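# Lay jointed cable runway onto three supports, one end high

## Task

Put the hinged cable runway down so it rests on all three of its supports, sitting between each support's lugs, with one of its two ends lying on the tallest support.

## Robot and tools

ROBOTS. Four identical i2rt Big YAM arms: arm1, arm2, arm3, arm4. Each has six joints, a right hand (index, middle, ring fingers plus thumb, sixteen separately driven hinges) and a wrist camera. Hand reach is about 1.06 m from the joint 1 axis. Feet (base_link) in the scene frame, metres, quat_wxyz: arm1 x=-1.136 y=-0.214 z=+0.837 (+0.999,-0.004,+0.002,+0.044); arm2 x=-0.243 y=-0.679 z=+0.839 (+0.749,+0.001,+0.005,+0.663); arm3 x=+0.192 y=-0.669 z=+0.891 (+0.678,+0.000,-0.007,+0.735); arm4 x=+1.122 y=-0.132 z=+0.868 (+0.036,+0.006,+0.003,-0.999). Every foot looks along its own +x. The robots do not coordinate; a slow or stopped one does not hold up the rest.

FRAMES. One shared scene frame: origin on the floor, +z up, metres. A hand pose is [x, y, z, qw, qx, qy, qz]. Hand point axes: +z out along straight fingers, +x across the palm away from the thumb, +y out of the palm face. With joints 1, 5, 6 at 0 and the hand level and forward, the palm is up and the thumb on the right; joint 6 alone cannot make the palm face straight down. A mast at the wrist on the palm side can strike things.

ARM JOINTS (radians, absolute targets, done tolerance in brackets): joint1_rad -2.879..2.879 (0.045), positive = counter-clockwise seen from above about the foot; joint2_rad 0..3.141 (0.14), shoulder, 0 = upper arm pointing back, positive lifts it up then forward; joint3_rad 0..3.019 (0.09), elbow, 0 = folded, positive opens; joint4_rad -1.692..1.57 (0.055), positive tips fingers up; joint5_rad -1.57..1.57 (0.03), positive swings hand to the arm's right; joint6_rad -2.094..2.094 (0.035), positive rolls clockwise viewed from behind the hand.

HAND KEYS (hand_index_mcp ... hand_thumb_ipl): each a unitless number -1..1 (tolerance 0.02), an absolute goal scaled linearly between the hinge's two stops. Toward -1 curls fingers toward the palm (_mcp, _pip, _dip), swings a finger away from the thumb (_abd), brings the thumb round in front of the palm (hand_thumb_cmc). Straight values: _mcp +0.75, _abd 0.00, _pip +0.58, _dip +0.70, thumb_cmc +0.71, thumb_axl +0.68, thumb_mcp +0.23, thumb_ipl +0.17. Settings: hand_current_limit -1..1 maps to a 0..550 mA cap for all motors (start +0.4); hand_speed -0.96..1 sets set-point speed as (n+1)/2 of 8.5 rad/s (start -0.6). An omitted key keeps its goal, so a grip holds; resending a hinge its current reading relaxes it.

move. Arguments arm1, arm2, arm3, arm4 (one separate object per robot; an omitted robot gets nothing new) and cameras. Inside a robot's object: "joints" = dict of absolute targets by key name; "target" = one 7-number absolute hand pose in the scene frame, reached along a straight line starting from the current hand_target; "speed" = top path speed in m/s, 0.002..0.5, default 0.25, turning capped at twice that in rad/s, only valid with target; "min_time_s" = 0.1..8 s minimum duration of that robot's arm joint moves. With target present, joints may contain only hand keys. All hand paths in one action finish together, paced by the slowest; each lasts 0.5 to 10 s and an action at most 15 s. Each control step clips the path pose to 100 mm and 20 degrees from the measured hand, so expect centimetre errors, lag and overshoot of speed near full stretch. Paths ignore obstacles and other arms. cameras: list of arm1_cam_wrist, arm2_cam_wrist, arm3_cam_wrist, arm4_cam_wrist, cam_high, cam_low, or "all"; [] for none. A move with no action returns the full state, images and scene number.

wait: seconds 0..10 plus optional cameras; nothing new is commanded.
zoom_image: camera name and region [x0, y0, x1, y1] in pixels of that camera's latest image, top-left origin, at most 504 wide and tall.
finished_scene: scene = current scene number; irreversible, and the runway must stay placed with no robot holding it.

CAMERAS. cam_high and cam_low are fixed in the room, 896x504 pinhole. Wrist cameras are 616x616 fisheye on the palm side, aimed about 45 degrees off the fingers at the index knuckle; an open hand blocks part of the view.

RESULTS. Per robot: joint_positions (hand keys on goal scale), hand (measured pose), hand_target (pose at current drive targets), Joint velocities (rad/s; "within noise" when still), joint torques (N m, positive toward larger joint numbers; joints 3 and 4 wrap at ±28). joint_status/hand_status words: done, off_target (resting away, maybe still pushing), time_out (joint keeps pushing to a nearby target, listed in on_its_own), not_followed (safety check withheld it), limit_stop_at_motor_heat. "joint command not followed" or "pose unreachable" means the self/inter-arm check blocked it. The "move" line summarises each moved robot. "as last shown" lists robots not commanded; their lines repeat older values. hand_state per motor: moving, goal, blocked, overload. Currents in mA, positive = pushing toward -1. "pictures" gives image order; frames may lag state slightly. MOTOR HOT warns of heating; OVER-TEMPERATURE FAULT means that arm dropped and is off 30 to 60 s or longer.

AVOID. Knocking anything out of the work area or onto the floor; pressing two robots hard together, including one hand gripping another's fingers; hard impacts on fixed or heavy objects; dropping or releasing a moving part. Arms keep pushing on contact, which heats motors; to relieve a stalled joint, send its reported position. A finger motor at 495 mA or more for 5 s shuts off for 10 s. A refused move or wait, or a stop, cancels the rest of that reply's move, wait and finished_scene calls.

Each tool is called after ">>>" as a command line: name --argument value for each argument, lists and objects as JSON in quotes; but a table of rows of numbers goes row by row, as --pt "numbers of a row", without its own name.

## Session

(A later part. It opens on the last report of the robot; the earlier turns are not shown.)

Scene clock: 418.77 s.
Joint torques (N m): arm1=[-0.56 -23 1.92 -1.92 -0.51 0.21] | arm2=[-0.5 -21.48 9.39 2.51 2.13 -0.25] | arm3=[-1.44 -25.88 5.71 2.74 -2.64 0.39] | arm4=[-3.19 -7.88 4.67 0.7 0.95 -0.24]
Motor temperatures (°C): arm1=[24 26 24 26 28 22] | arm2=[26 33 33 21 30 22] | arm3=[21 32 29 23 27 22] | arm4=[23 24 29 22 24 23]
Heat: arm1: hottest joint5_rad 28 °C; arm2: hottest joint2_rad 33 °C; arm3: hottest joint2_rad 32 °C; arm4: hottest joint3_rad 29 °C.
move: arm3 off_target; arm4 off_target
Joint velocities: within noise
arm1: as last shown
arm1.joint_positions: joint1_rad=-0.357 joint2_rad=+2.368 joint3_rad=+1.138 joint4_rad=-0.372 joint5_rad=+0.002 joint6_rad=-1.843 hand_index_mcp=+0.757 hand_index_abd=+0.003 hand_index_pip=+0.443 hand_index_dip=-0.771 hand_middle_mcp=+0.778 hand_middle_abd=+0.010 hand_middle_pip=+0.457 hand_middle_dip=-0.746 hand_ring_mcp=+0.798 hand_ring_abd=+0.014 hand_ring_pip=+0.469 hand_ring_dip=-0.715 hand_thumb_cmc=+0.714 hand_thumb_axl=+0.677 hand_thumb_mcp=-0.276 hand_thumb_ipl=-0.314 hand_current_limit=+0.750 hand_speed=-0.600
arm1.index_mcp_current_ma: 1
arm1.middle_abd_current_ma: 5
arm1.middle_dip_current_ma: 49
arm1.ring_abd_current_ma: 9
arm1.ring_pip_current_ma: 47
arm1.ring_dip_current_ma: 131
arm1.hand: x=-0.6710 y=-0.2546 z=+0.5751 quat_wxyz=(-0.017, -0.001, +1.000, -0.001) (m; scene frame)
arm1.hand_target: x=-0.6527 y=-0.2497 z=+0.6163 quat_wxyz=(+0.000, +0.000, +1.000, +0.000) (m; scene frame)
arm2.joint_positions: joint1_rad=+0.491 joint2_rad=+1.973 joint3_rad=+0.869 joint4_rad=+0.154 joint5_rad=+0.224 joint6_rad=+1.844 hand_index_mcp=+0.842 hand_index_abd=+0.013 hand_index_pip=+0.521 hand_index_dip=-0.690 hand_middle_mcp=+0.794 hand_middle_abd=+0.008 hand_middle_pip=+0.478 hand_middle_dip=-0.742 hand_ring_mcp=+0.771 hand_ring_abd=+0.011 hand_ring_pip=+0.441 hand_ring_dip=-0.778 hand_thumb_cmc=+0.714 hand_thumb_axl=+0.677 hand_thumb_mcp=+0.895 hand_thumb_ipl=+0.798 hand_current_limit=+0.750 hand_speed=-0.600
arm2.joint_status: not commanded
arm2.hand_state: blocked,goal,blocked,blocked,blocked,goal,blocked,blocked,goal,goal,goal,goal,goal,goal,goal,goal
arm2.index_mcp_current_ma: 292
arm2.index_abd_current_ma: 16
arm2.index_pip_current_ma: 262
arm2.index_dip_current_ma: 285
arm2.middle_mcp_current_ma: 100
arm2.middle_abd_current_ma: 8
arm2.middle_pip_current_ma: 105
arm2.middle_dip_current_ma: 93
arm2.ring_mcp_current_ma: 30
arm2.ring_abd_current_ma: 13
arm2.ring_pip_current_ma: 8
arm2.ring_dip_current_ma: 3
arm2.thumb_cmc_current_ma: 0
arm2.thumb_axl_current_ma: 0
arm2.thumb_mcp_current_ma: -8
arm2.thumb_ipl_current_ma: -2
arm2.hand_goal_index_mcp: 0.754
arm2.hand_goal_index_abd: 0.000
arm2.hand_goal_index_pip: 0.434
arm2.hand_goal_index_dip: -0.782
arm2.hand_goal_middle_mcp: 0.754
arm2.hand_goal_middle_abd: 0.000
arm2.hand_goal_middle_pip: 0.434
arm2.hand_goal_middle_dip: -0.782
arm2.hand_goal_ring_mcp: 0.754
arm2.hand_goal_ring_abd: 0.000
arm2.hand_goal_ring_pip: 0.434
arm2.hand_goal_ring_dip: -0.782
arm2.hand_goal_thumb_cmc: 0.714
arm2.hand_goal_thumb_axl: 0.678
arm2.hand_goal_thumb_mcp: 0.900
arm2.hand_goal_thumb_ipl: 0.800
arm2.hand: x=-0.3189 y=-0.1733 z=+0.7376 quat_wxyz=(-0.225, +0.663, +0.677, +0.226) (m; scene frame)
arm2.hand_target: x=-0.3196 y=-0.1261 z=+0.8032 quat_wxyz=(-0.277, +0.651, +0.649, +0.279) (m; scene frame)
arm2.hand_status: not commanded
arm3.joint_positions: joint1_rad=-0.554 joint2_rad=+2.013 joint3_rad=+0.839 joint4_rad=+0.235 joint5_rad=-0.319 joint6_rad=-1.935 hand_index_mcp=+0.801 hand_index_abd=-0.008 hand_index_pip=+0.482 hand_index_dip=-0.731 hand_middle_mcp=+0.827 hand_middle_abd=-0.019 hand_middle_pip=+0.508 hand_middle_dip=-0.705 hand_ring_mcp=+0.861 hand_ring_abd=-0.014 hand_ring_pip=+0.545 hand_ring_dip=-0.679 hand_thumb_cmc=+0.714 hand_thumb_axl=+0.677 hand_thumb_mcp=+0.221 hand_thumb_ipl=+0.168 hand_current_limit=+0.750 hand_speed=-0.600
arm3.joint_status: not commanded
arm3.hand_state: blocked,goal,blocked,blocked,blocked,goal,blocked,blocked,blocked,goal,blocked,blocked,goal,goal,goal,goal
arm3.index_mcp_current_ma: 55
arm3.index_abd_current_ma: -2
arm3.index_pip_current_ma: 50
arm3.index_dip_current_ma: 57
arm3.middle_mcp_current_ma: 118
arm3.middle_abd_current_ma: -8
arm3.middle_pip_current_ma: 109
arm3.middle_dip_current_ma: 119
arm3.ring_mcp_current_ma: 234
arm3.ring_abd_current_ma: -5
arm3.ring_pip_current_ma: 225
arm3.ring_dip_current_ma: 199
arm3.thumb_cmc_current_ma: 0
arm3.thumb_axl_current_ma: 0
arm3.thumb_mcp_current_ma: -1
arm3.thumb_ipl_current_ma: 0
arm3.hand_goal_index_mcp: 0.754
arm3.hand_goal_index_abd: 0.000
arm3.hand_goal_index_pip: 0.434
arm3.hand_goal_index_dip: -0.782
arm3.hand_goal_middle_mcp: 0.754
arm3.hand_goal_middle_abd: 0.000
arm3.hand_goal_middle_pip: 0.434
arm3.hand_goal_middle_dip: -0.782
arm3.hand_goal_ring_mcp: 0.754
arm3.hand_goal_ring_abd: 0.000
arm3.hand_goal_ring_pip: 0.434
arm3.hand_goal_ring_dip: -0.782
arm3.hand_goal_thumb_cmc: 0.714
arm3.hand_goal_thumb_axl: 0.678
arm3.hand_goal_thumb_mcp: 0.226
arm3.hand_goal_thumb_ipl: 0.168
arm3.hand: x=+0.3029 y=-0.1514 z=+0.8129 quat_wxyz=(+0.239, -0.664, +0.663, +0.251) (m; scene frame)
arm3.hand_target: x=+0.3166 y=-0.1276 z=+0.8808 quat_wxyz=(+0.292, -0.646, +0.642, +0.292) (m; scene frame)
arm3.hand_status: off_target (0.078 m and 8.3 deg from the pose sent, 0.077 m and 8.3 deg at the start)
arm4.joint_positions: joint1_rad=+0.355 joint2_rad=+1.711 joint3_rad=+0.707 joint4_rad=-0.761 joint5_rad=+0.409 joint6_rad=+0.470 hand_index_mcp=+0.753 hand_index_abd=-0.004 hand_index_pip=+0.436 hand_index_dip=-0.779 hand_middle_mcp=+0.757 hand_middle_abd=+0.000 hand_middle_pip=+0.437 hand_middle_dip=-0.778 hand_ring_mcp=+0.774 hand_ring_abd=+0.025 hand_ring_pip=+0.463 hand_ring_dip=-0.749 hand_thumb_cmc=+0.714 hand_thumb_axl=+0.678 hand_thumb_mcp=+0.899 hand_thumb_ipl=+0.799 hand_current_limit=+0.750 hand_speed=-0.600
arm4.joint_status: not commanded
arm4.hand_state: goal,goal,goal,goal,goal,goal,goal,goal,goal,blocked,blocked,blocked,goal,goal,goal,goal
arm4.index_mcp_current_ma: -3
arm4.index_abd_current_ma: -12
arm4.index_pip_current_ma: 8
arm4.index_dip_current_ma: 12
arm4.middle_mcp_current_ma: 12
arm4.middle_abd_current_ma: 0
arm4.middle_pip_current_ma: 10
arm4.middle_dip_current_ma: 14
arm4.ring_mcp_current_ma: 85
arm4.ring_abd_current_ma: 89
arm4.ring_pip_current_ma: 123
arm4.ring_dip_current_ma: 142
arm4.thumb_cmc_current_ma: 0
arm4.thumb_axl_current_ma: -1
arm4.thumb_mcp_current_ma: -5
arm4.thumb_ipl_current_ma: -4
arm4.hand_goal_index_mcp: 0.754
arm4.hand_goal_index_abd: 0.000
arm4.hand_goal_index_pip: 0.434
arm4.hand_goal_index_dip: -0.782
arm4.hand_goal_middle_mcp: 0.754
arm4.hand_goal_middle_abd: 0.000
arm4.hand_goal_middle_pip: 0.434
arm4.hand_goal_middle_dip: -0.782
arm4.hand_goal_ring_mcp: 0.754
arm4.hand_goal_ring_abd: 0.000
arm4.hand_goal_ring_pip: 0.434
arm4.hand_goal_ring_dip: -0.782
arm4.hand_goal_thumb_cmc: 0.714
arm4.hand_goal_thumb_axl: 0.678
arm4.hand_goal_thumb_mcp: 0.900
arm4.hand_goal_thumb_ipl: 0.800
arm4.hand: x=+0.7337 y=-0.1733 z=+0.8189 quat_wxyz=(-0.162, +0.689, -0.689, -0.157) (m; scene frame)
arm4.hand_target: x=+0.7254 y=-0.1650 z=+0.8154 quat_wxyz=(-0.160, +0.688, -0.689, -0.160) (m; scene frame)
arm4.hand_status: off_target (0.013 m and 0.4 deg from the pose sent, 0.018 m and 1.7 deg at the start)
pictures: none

>>> move --arm4 '{"target": [0.735, -0.145, 0.785, -0.16, 0.6887, -0.6887, -0.16], "speed": 0.05}' --cameras '["arm4_cam_wrist"]'

Scene clock: 420.20 s.
Joint torques (N m): arm1=[-0.67 -22.89 2.3 -1.81 -0.28 0.08] | arm2=[-1.2 -20.89 9.46 2.52 1.92 -0.25] | arm3=[-1.49 -25.76 5.72 2.76 -2.01 0.39] | arm4=[-6.18 -3.9 1.99 3.32 -0.28 -0.27]
Motor temperatures (°C): arm1=[24 26 24 26 28 22] | arm2=[26 33 33 21 30 22] | arm3=[21 33 29 23 27 22] | arm4=[23 24 29 22 24 23]
Heat: arm1: hottest joint5_rad 28 °C; arm2: hottest joint2_rad 33 °C; arm3: hottest joint2_rad 33 °C; arm4: hottest joint3_rad 29 °C.
move: arm4 off_target
Joint velocities: within noise
arm1, arm2, arm3: as last shown
arm1.joint_positions: joint1_rad=-0.355 joint2_rad=+2.368 joint3_rad=+1.133 joint4_rad=-0.375 joint5_rad=-0.003 joint6_rad=-1.829 hand_index_mcp=+0.756 hand_index_abd=+0.003 hand_index_pip=+0.439 hand_index_dip=-0.776 hand_middle_mcp=+0.778 hand_middle_abd=+0.012 hand_middle_pip=+0.457 hand_middle_dip=-0.742 hand_ring_mcp=+0.798 hand_ring_abd=+0.017 hand_ring_pip=+0.477 hand_ring_dip=-0.703 hand_thumb_cmc=+0.714 hand_thumb_axl=+0.677 hand_thumb_mcp=-0.276 hand_thumb_ipl=-0.314 hand_current_limit=+0.750 hand_speed=-0.600
arm1.index_pip_current_ma: 2
arm1.index_dip_current_ma: 3
arm1.middle_abd_current_ma: 7
arm1.middle_dip_current_ma: 58
arm1.ring_abd_current_ma: 12
arm1.ring_pip_current_ma: 65
arm1.ring_dip_current_ma: 169
arm1.hand: x=-0.6732 y=-0.2521 z=+0.5749 quat_wxyz=(-0.020, +0.005, +1.000, +0.002) (m; scene frame)
arm1.hand_target: x=-0.6526 y=-0.2497 z=+0.6163 quat_wxyz=(+0.001, +0.000, +1.000, +0.000) (m; scene frame)
arm2.joint_positions: joint1_rad=+0.497 joint2_rad=+1.967 joint3_rad=+0.869 joint4_rad=+0.154 joint5_rad=+0.228 joint6_rad=+1.844 hand_index_mcp=+0.842 hand_index_abd=+0.010 hand_index_pip=+0.521 hand_index_dip=-0.690 hand_middle_mcp=+0.792 hand_middle_abd=+0.008 hand_middle_pip=+0.476 hand_middle_dip=-0.743 hand_ring_mcp=+0.765 hand_ring_abd=+0.009 hand_ring_pip=+0.441 hand_ring_dip=-0.778 hand_thumb_cmc=+0.714 hand_thumb_axl=+0.677 hand_thumb_mcp=+0.895 hand_thumb_ipl=+0.798 hand_current_limit=+0.750 hand_speed=-0.600
arm2.index_abd_current_ma: 12
arm2.middle_mcp_current_ma: 92
arm2.middle_pip_current_ma: 99
arm2.middle_dip_current_ma: 90
arm2.ring_mcp_current_ma: 17
arm2.ring_abd_current_ma: 10
arm2.hand: x=-0.3219 y=-0.1725 z=+0.7410 quat_wxyz=(-0.227, +0.661, +0.678, +0.228) (m; scene frame)
arm2.hand_target: x=-0.3195 y=-0.1261 z=+0.8032 quat_wxyz=(-0.277, +0.651, +0.649, +0.279) (m; scene frame)
arm3.joint_positions: joint1_rad=-0.554 joint2_rad=+2.011 joint3_rad=+0.839 joint4_rad=+0.235 joint5_rad=-0.334 joint6_rad=-1.935 hand_index_mcp=+0.796 hand_index_abd=-0.008 hand_index_pip=+0.478 hand_index_dip=-0.734 hand_middle_mcp=+0.825 hand_middle_abd=-0.019 hand_middle_pip=+0.508 hand_middle_dip=-0.705 hand_ring_mcp=+0.856 hand_ring_abd=-0.016 hand_ring_pip=+0.545 hand_ring_dip=-0.679 hand_thumb_cmc=+0.714 hand_thumb_axl=+0.677 hand_thumb_mcp=+0.221 hand_thumb_ipl=+0.168 hand_current_limit=+0.750 hand_speed=-0.600
arm3.index_mcp_current_ma: 45
arm3.index_pip_current_ma: 44
arm3.index_dip_current_ma: 51
arm3.middle_mcp_current_ma: 113
arm3.ring_mcp_current_ma: 215
arm3.hand: x=+0.3007 y=-0.1513 z=+0.8153 quat_wxyz=(+0.237, -0.665, +0.660, +0.258) (m; scene frame)
arm3.hand_target: x=+0.3166 y=-0.1276 z=+0.8809 quat_wxyz=(+0.292, -0.646, +0.642, +0.292) (m; scene frame)
arm4.joint_positions: joint1_rad=+0.355 joint2_rad=+1.711 joint3_rad=+0.676 joint4_rad=-0.696 joint5_rad=+0.445 joint6_rad=+0.437 hand_index_mcp=+0.770 hand_index_abd=-0.004 hand_index_pip=+0.436 hand_index_dip=-0.779 hand_middle_mcp=+0.768 hand_middle_abd=-0.002 hand_middle_pip=+0.437 hand_middle_dip=-0.778 hand_ring_mcp=+0.782 hand_ring_abd=+0.024 hand_ring_pip=+0.463 hand_ring_dip=-0.749 hand_thumb_cmc=+0.714 hand_thumb_axl=+0.678 hand_thumb_mcp=+0.899 hand_thumb_ipl=+0.799 hand_current_limit=+0.750 hand_speed=-0.600
arm4.joint_status: not commanded
arm4.hand_state: goal,goal,goal,goal,goal,goal,goal,goal,blocked,blocked,blocked,blocked,goal,goal,goal,goal
arm4.index_mcp_current_ma: 67
arm4.index_abd_current_ma: -12
arm4.index_pip_current_ma: 8
arm4.index_dip_current_ma: 12
arm4.middle_mcp_current_ma: 59
arm4.middle_abd_current_ma: -5
arm4.middle_pip_current_ma: 10
arm4.middle_dip_current_ma: 14
arm4.ring_mcp_current_ma: 125
arm4.ring_abd_current_ma: 86
arm4.ring_pip_current_ma: 123
arm4.ring_dip_current_ma: 138
arm4.thumb_cmc_current_ma: 0
arm4.thumb_axl_current_ma: -1
arm4.thumb_mcp_current_ma: -5
arm4.thumb_ipl_current_ma: -4
arm4.hand_goal_index_mcp: 0.754
arm4.hand_goal_index_abd: 0.000
arm4.hand_goal_index_pip: 0.434
arm4.hand_goal_index_dip: -0.782
arm4.hand_goal_middle_mcp: 0.754
arm4.hand_goal_middle_abd: 0.000
arm4.hand_goal_middle_pip: 0.434
arm4.hand_goal_middle_dip: -0.782
arm4.hand_goal_ring_mcp: 0.754
arm4.hand_goal_ring_abd: 0.000
arm4.hand_goal_ring_pip: 0.434
arm4.hand_goal_ring_dip: -0.782
arm4.hand_goal_thumb_cmc: 0.714
arm4.hand_goal_thumb_axl: 0.678
arm4.hand_goal_thumb_mcp: 0.900
arm4.hand_goal_thumb_ipl: 0.800
arm4.hand: x=+0.7327 y=-0.1707 z=+0.8167 quat_wxyz=(-0.155, +0.697, -0.677, -0.177) (m; scene frame)
arm4.hand_target: x=+0.7390 y=-0.1467 z=+0.7893 quat_wxyz=(-0.161, +0.688, -0.690, -0.160) (m; scene frame)
arm4.hand_status: off_target (0.041 m and 2.6 deg from the pose sent, 0.044 m and 0.4 deg at the start)
pictures: arm4_cam_wrist
camera_calibration:
arm4_cam_wrist: T_world_to_cam=[[-0.657793, 0.673728, 0.336748, 0.360093], [0.53007, 0.0964531, 0.84245, -1.1032], [0.535102, 0.732658, -0.420569, 0.200744], [0, 0, 0, 1]] pos_world=[0.714221, -0.283275, 0.892557]

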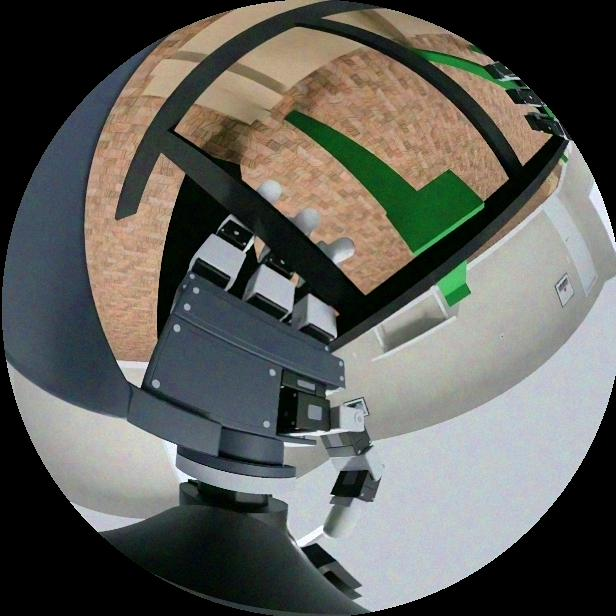

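>>> move --arm4 '{"target": [0.735, -0.182, 0.795, -0.19, 0.6811, -0.6811, -0.19], "speed": 0.05}'

>>> move --arm4 '{"target": [0.735, -0.165, 0.765, -0.19, 0.6811, -0.6811, -0.19], "speed": 0.05}' --cameras '["arm4_cam_wrist"]'

Scene clock: 423.70 s.
Joint torques (N m): arm1=[-0.85 -22.42 2.35 -1.32 -0.49 0.08] | arm2=[-1.14 -20.84 9.44 2.52 1.96 -0.28] | arm3=[-1.44 -25.64 6.16 2.73 -2.26 0.39] | arm4=[0.03 -9.05 5.34 -1.03 0.77 0.18]
Motor temperatures (°C): arm1=[24 26 24 26 28 22] | arm2=[26 32 33 21 30 22] | arm3=[21 33 29 23 27 22] | arm4=[23 24 29 22 24 23]
Heat: arm1: hottest joint5_rad 28 °C; arm2: hottest joint3_rad 33 °C; arm3: hottest joint2_rad 33 °C; arm4: hottest joint3_rad 29 °C.
move: arm4 off_target
Joint velocities: within noise
arm1, arm2, arm3: as last shown
arm1.joint_positions: joint1_rad=-0.354 joint2_rad=+2.363 joint3_rad=+1.133 joint4_rad=-0.388 joint5_rad=+0.002 joint6_rad=-1.830 hand_index_mcp=+0.755 hand_index_abd=+0.001 hand_index_pip=+0.440 hand_index_dip=-0.772 hand_middle_mcp=+0.778 hand_middle_abd=+0.011 hand_middle_pip=+0.457 hand_middle_dip=-0.740 hand_ring_mcp=+0.799 hand_ring_abd=+0.014 hand_ring_pip=+0.477 hand_ring_dip=-0.703 hand_thumb_cmc=+0.714 hand_thumb_axl=+0.677 hand_thumb_mcp=-0.276 hand_thumb_ipl=-0.314 hand_current_limit=+0.750 hand_speed=-0.600
arm1.index_mcp_current_ma: 0
arm1.index_abd_current_ma: 0
arm1.index_pip_current_ma: 3
arm1.index_dip_current_ma: 6
arm1.middle_abd_current_ma: 6
arm1.middle_dip_current_ma: 63
arm1.ring_mcp_current_ma: 75
arm1.ring_abd_current_ma: 9
arm1.hand: x=-0.6744 y=-0.2521 z=+0.5769 quat_wxyz=(-0.024, +0.004, +1.000, +0.001) (m; scene frame)
arm2.joint_positions: joint1_rad=+0.497 joint2_rad=+1.966 joint3_rad=+0.869 joint4_rad=+0.154 joint5_rad=+0.227 joint6_rad=+1.847 hand_index_mcp=+0.847 hand_index_abd=+0.004 hand_index_pip=+0.530 hand_index_dip=-0.681 hand_middle_mcp=+0.797 hand_middle_abd=+0.006 hand_middle_pip=+0.478 hand_middle_dip=-0.743 hand_ring_mcp=+0.770 hand_ring_abd=+0.004 hand_ring_pip=+0.445 hand_ring_dip=-0.778 hand_thumb_cmc=+0.714 hand_thumb_axl=+0.677 hand_thumb_mcp=+0.895 hand_thumb_ipl=+0.798 hand_current_limit=+0.750 hand_speed=-0.600
arm2.index_mcp_current_ma: 315
arm2.index_abd_current_ma: 3
arm2.index_pip_current_ma: 300
arm2.index_dip_current_ma: 325
arm2.middle_mcp_current_ma: 111
arm2.middle_abd_current_ma: 5
arm2.middle_pip_current_ma: 104
arm2.ring_mcp_current_ma: 29
arm2.ring_abd_current_ma: 3
arm2.ring_pip_current_ma: 16
arm2.hand: x=-0.3220 y=-0.1727 z=+0.7409 quat_wxyz=(-0.228, +0.662, +0.677, +0.228) (m; scene frame)
arm2.hand_target: x=-0.3194 y=-0.1260 z=+0.8033 quat_wxyz=(-0.277, +0.651, +0.649, +0.279) (m; scene frame)
arm3.joint_positions: joint1_rad=-0.554 joint2_rad=+2.011 joint3_rad=+0.834 joint4_rad=+0.235 joint5_rad=-0.328 joint6_rad=-1.935 hand_index_mcp=+0.796 hand_index_abd=-0.008 hand_index_pip=+0.474 hand_index_dip=-0.743 hand_middle_mcp=+0.825 hand_middle_abd=-0.019 hand_middle_pip=+0.508 hand_middle_dip=-0.706 hand_ring_mcp=+0.856 hand_ring_abd=-0.030 hand_ring_pip=+0.545 hand_ring_dip=-0.679 hand_thumb_cmc=+0.714 hand_thumb_axl=+0.677 hand_thumb_mcp=+0.221 hand_thumb_ipl=+0.168 hand_current_limit=+0.750 hand_speed=-0.600
arm3.hand_state: blocked,goal,blocked,blocked,blocked,goal,blocked,blocked,blocked,blocked,blocked,blocked,goal,goal,goal,goal
arm3.index_pip_current_ma: 36
arm3.index_dip_current_ma: 36
arm3.middle_dip_current_ma: 115
arm3.ring_abd_current_ma: -18
arm3.hand: x=+0.3002 y=-0.1539 z=+0.8131 quat_wxyz=(+0.236, -0.664, +0.662, +0.254) (m; scene frame)
arm3.hand_target: x=+0.3166 y=-0.1276 z=+0.8808 quat_wxyz=(+0.292, -0.646, +0.642, +0.292) (m; scene frame)
arm4.joint_positions: joint1_rad=+0.405 joint2_rad=+1.825 joint3_rad=+0.710 joint4_rad=-0.726 joint5_rad=+0.472 joint6_rad=+0.540 hand_index_mcp=+0.755 hand_index_abd=-0.002 hand_index_pip=+0.436 hand_index_dip=-0.779 hand_middle_mcp=+0.755 hand_middle_abd=-0.001 hand_middle_pip=+0.437 hand_middle_dip=-0.778 hand_ring_mcp=+0.755 hand_ring_abd=+0.001 hand_ring_pip=+0.437 hand_ring_dip=-0.778 hand_thumb_cmc=+0.714 hand_thumb_axl=+0.678 hand_thumb_mcp=+0.899 hand_thumb_ipl=+0.799 hand_current_limit=+0.750 hand_speed=-0.600
arm4.joint_status: not commanded
arm4.hand_state: goal,goal,goal,goal,goal,goal,goal,goal,goal,goal,goal,goal,goal,goal,goal,goal
arm4.index_mcp_current_ma: 5
arm4.index_abd_current_ma: -7
arm4.index_pip_current_ma: 8
arm4.index_dip_current_ma: 12
arm4.middle_mcp_current_ma: 5
arm4.middle_abd_current_ma: -3
arm4.middle_pip_current_ma: 9
arm4.middle_dip_current_ma: 14
arm4.ring_mcp_current_ma: 5
arm4.ring_abd_current_ma: 2
arm4.ring_pip_current_ma: 11
arm4.ring_dip_current_ma: 13
arm4.thumb_cmc_current_ma: 0
arm4.thumb_axl_current_ma: -1
arm4.thumb_mcp_current_ma: -4
arm4.thumb_ipl_current_ma: -4
arm4.hand_goal_index_mcp: 0.754
arm4.hand_goal_index_abd: 0.000
arm4.hand_goal_index_pip: 0.434
arm4.hand_goal_index_dip: -0.782
arm4.hand_goal_middle_mcp: 0.754
arm4.hand_goal_middle_abd: 0.000
arm4.hand_goal_middle_pip: 0.434
arm4.hand_goal_middle_dip: -0.782
arm4.hand_goal_ring_mcp: 0.754
arm4.hand_goal_ring_abd: 0.000
arm4.hand_goal_ring_pip: 0.434
arm4.hand_goal_ring_dip: -0.782
arm4.hand_goal_thumb_cmc: 0.714
arm4.hand_goal_thumb_axl: 0.678
arm4.hand_goal_thumb_mcp: 0.900
arm4.hand_goal_thumb_ipl: 0.800
arm4.hand: x=+0.7436 y=-0.1751 z=+0.7918 quat_wxyz=(-0.195, +0.683, -0.679, -0.185) (m; scene frame)
arm4.hand_target: x=+0.7351 y=-0.1820 z=+0.7951 quat_wxyz=(-0.190, +0.681, -0.681, -0.190) (m; scene frame)
arm4.hand_status: off_target (0.011 m and 0.9 deg from the pose sent, 0.025 m and 4.7 deg at the start)
pictures: none

Scene clock: 425.03 s.
Joint torques (N m): arm1=[-0.79 -22.42 2.35 -1.32 -0.49 0.08] | arm2=[-1.2 -20.95 9.46 2.54 1.97 -0.28] | arm3=[-1.44 -25.64 6.16 2.73 -2.26 0.39] | arm4=[-1.44 -9.11 2.84 -0.24 0.74 -0.02]
Motor temperatures (°C): arm1=[24 26 24 26 27 22] | arm2=[26 32 34 21 30 22] | arm3=[21 33 29 23 27 22] | arm4=[23 24 29 22 24 23]
Heat: arm1: hottest joint5_rad 27 °C; arm2: hottest joint3_rad 34 °C; arm3: hottest joint2_rad 33 °C; arm4: hottest joint3_rad 29 °C.
move: arm4 done
Joint velocities: within noise
arm1, arm2, arm3: as last shown
arm4.joint_positions: joint1_rad=+0.380 joint2_rad=+1.904 joint3_rad=+0.710 joint4_rad=-0.621 joint5_rad=+0.484 joint6_rad=+0.517 hand_index_mcp=+0.755 hand_index_abd=-0.002 hand_index_pip=+0.436 hand_index_dip=-0.779 hand_middle_mcp=+0.755 hand_middle_abd=-0.001 hand_middle_pip=+0.437 hand_middle_dip=-0.778 hand_ring_mcp=+0.755 hand_ring_abd=+0.001 hand_ring_pip=+0.437 hand_ring_dip=-0.778 hand_thumb_cmc=+0.714 hand_thumb_axl=+0.678 hand_thumb_mcp=+0.899 hand_thumb_ipl=+0.799 hand_current_limit=+0.750 hand_speed=-0.600
arm4.joint_status: not commanded
arm4.hand_state: goal,goal,goal,goal,goal,goal,goal,goal,goal,goal,goal,goal,goal,goal,goal,goal
arm4.index_mcp_current_ma: 5
arm4.index_abd_current_ma: -7
arm4.index_pip_current_ma: 8
arm4.index_dip_current_ma: 12
arm4.middle_mcp_current_ma: 5
arm4.middle_abd_current_ma: -3
arm4.middle_pip_current_ma: 9
arm4.middle_dip_current_ma: 14
arm4.ring_mcp_current_ma: 5
arm4.ring_abd_current_ma: 2
arm4.ring_pip_current_ma: 11
arm4.ring_dip_current_ma: 13
arm4.thumb_cmc_current_ma: 0
arm4.thumb_axl_current_ma: -1
arm4.thumb_mcp_current_ma: -4
arm4.thumb_ipl_current_ma: -4
arm4.hand_goal_index_mcp: 0.754
arm4.hand_goal_index_abd: 0.000
arm4.hand_goal_index_pip: 0.434
arm4.hand_goal_index_dip: -0.782
arm4.hand_goal_middle_mcp: 0.754
arm4.hand_goal_middle_abd: 0.000
arm4.hand_goal_middle_pip: 0.434
arm4.hand_goal_middle_dip: -0.782
arm4.hand_goal_ring_mcp: 0.754
arm4.hand_goal_ring_abd: 0.000
arm4.hand_goal_ring_pip: 0.434
arm4.hand_goal_ring_dip: -0.782
arm4.hand_goal_thumb_cmc: 0.714
arm4.hand_goal_thumb_axl: 0.678
arm4.hand_goal_thumb_mcp: 0.900
arm4.hand_goal_thumb_ipl: 0.800
arm4.hand: x=+0.7369 y=-0.1682 z=+0.7665 quat_wxyz=(-0.189, +0.681, -0.682, -0.190) (m; scene frame)
arm4.hand_target: x=+0.7350 y=-0.1651 z=+0.7651 quat_wxyz=(-0.190, +0.681, -0.681, -0.190) (m; scene frame)
arm4.hand_status: done (0.004 m and 0.1 deg from the pose sent, 0.030 m and 0.9 deg at the start)
pictures: arm4_cam_wrist
camera_calibration:
arm4_cam_wrist: T_world_to_cam=[[-0.640571, 0.673342, 0.36916, 0.340561], [0.514361, 0.0192804, 0.857357, -1.07628], [0.570177, 0.739079, -0.358691, 0.103418], [0, 0, 0, 1]] pos_world=[0.712783, -0.284997, 0.834129]

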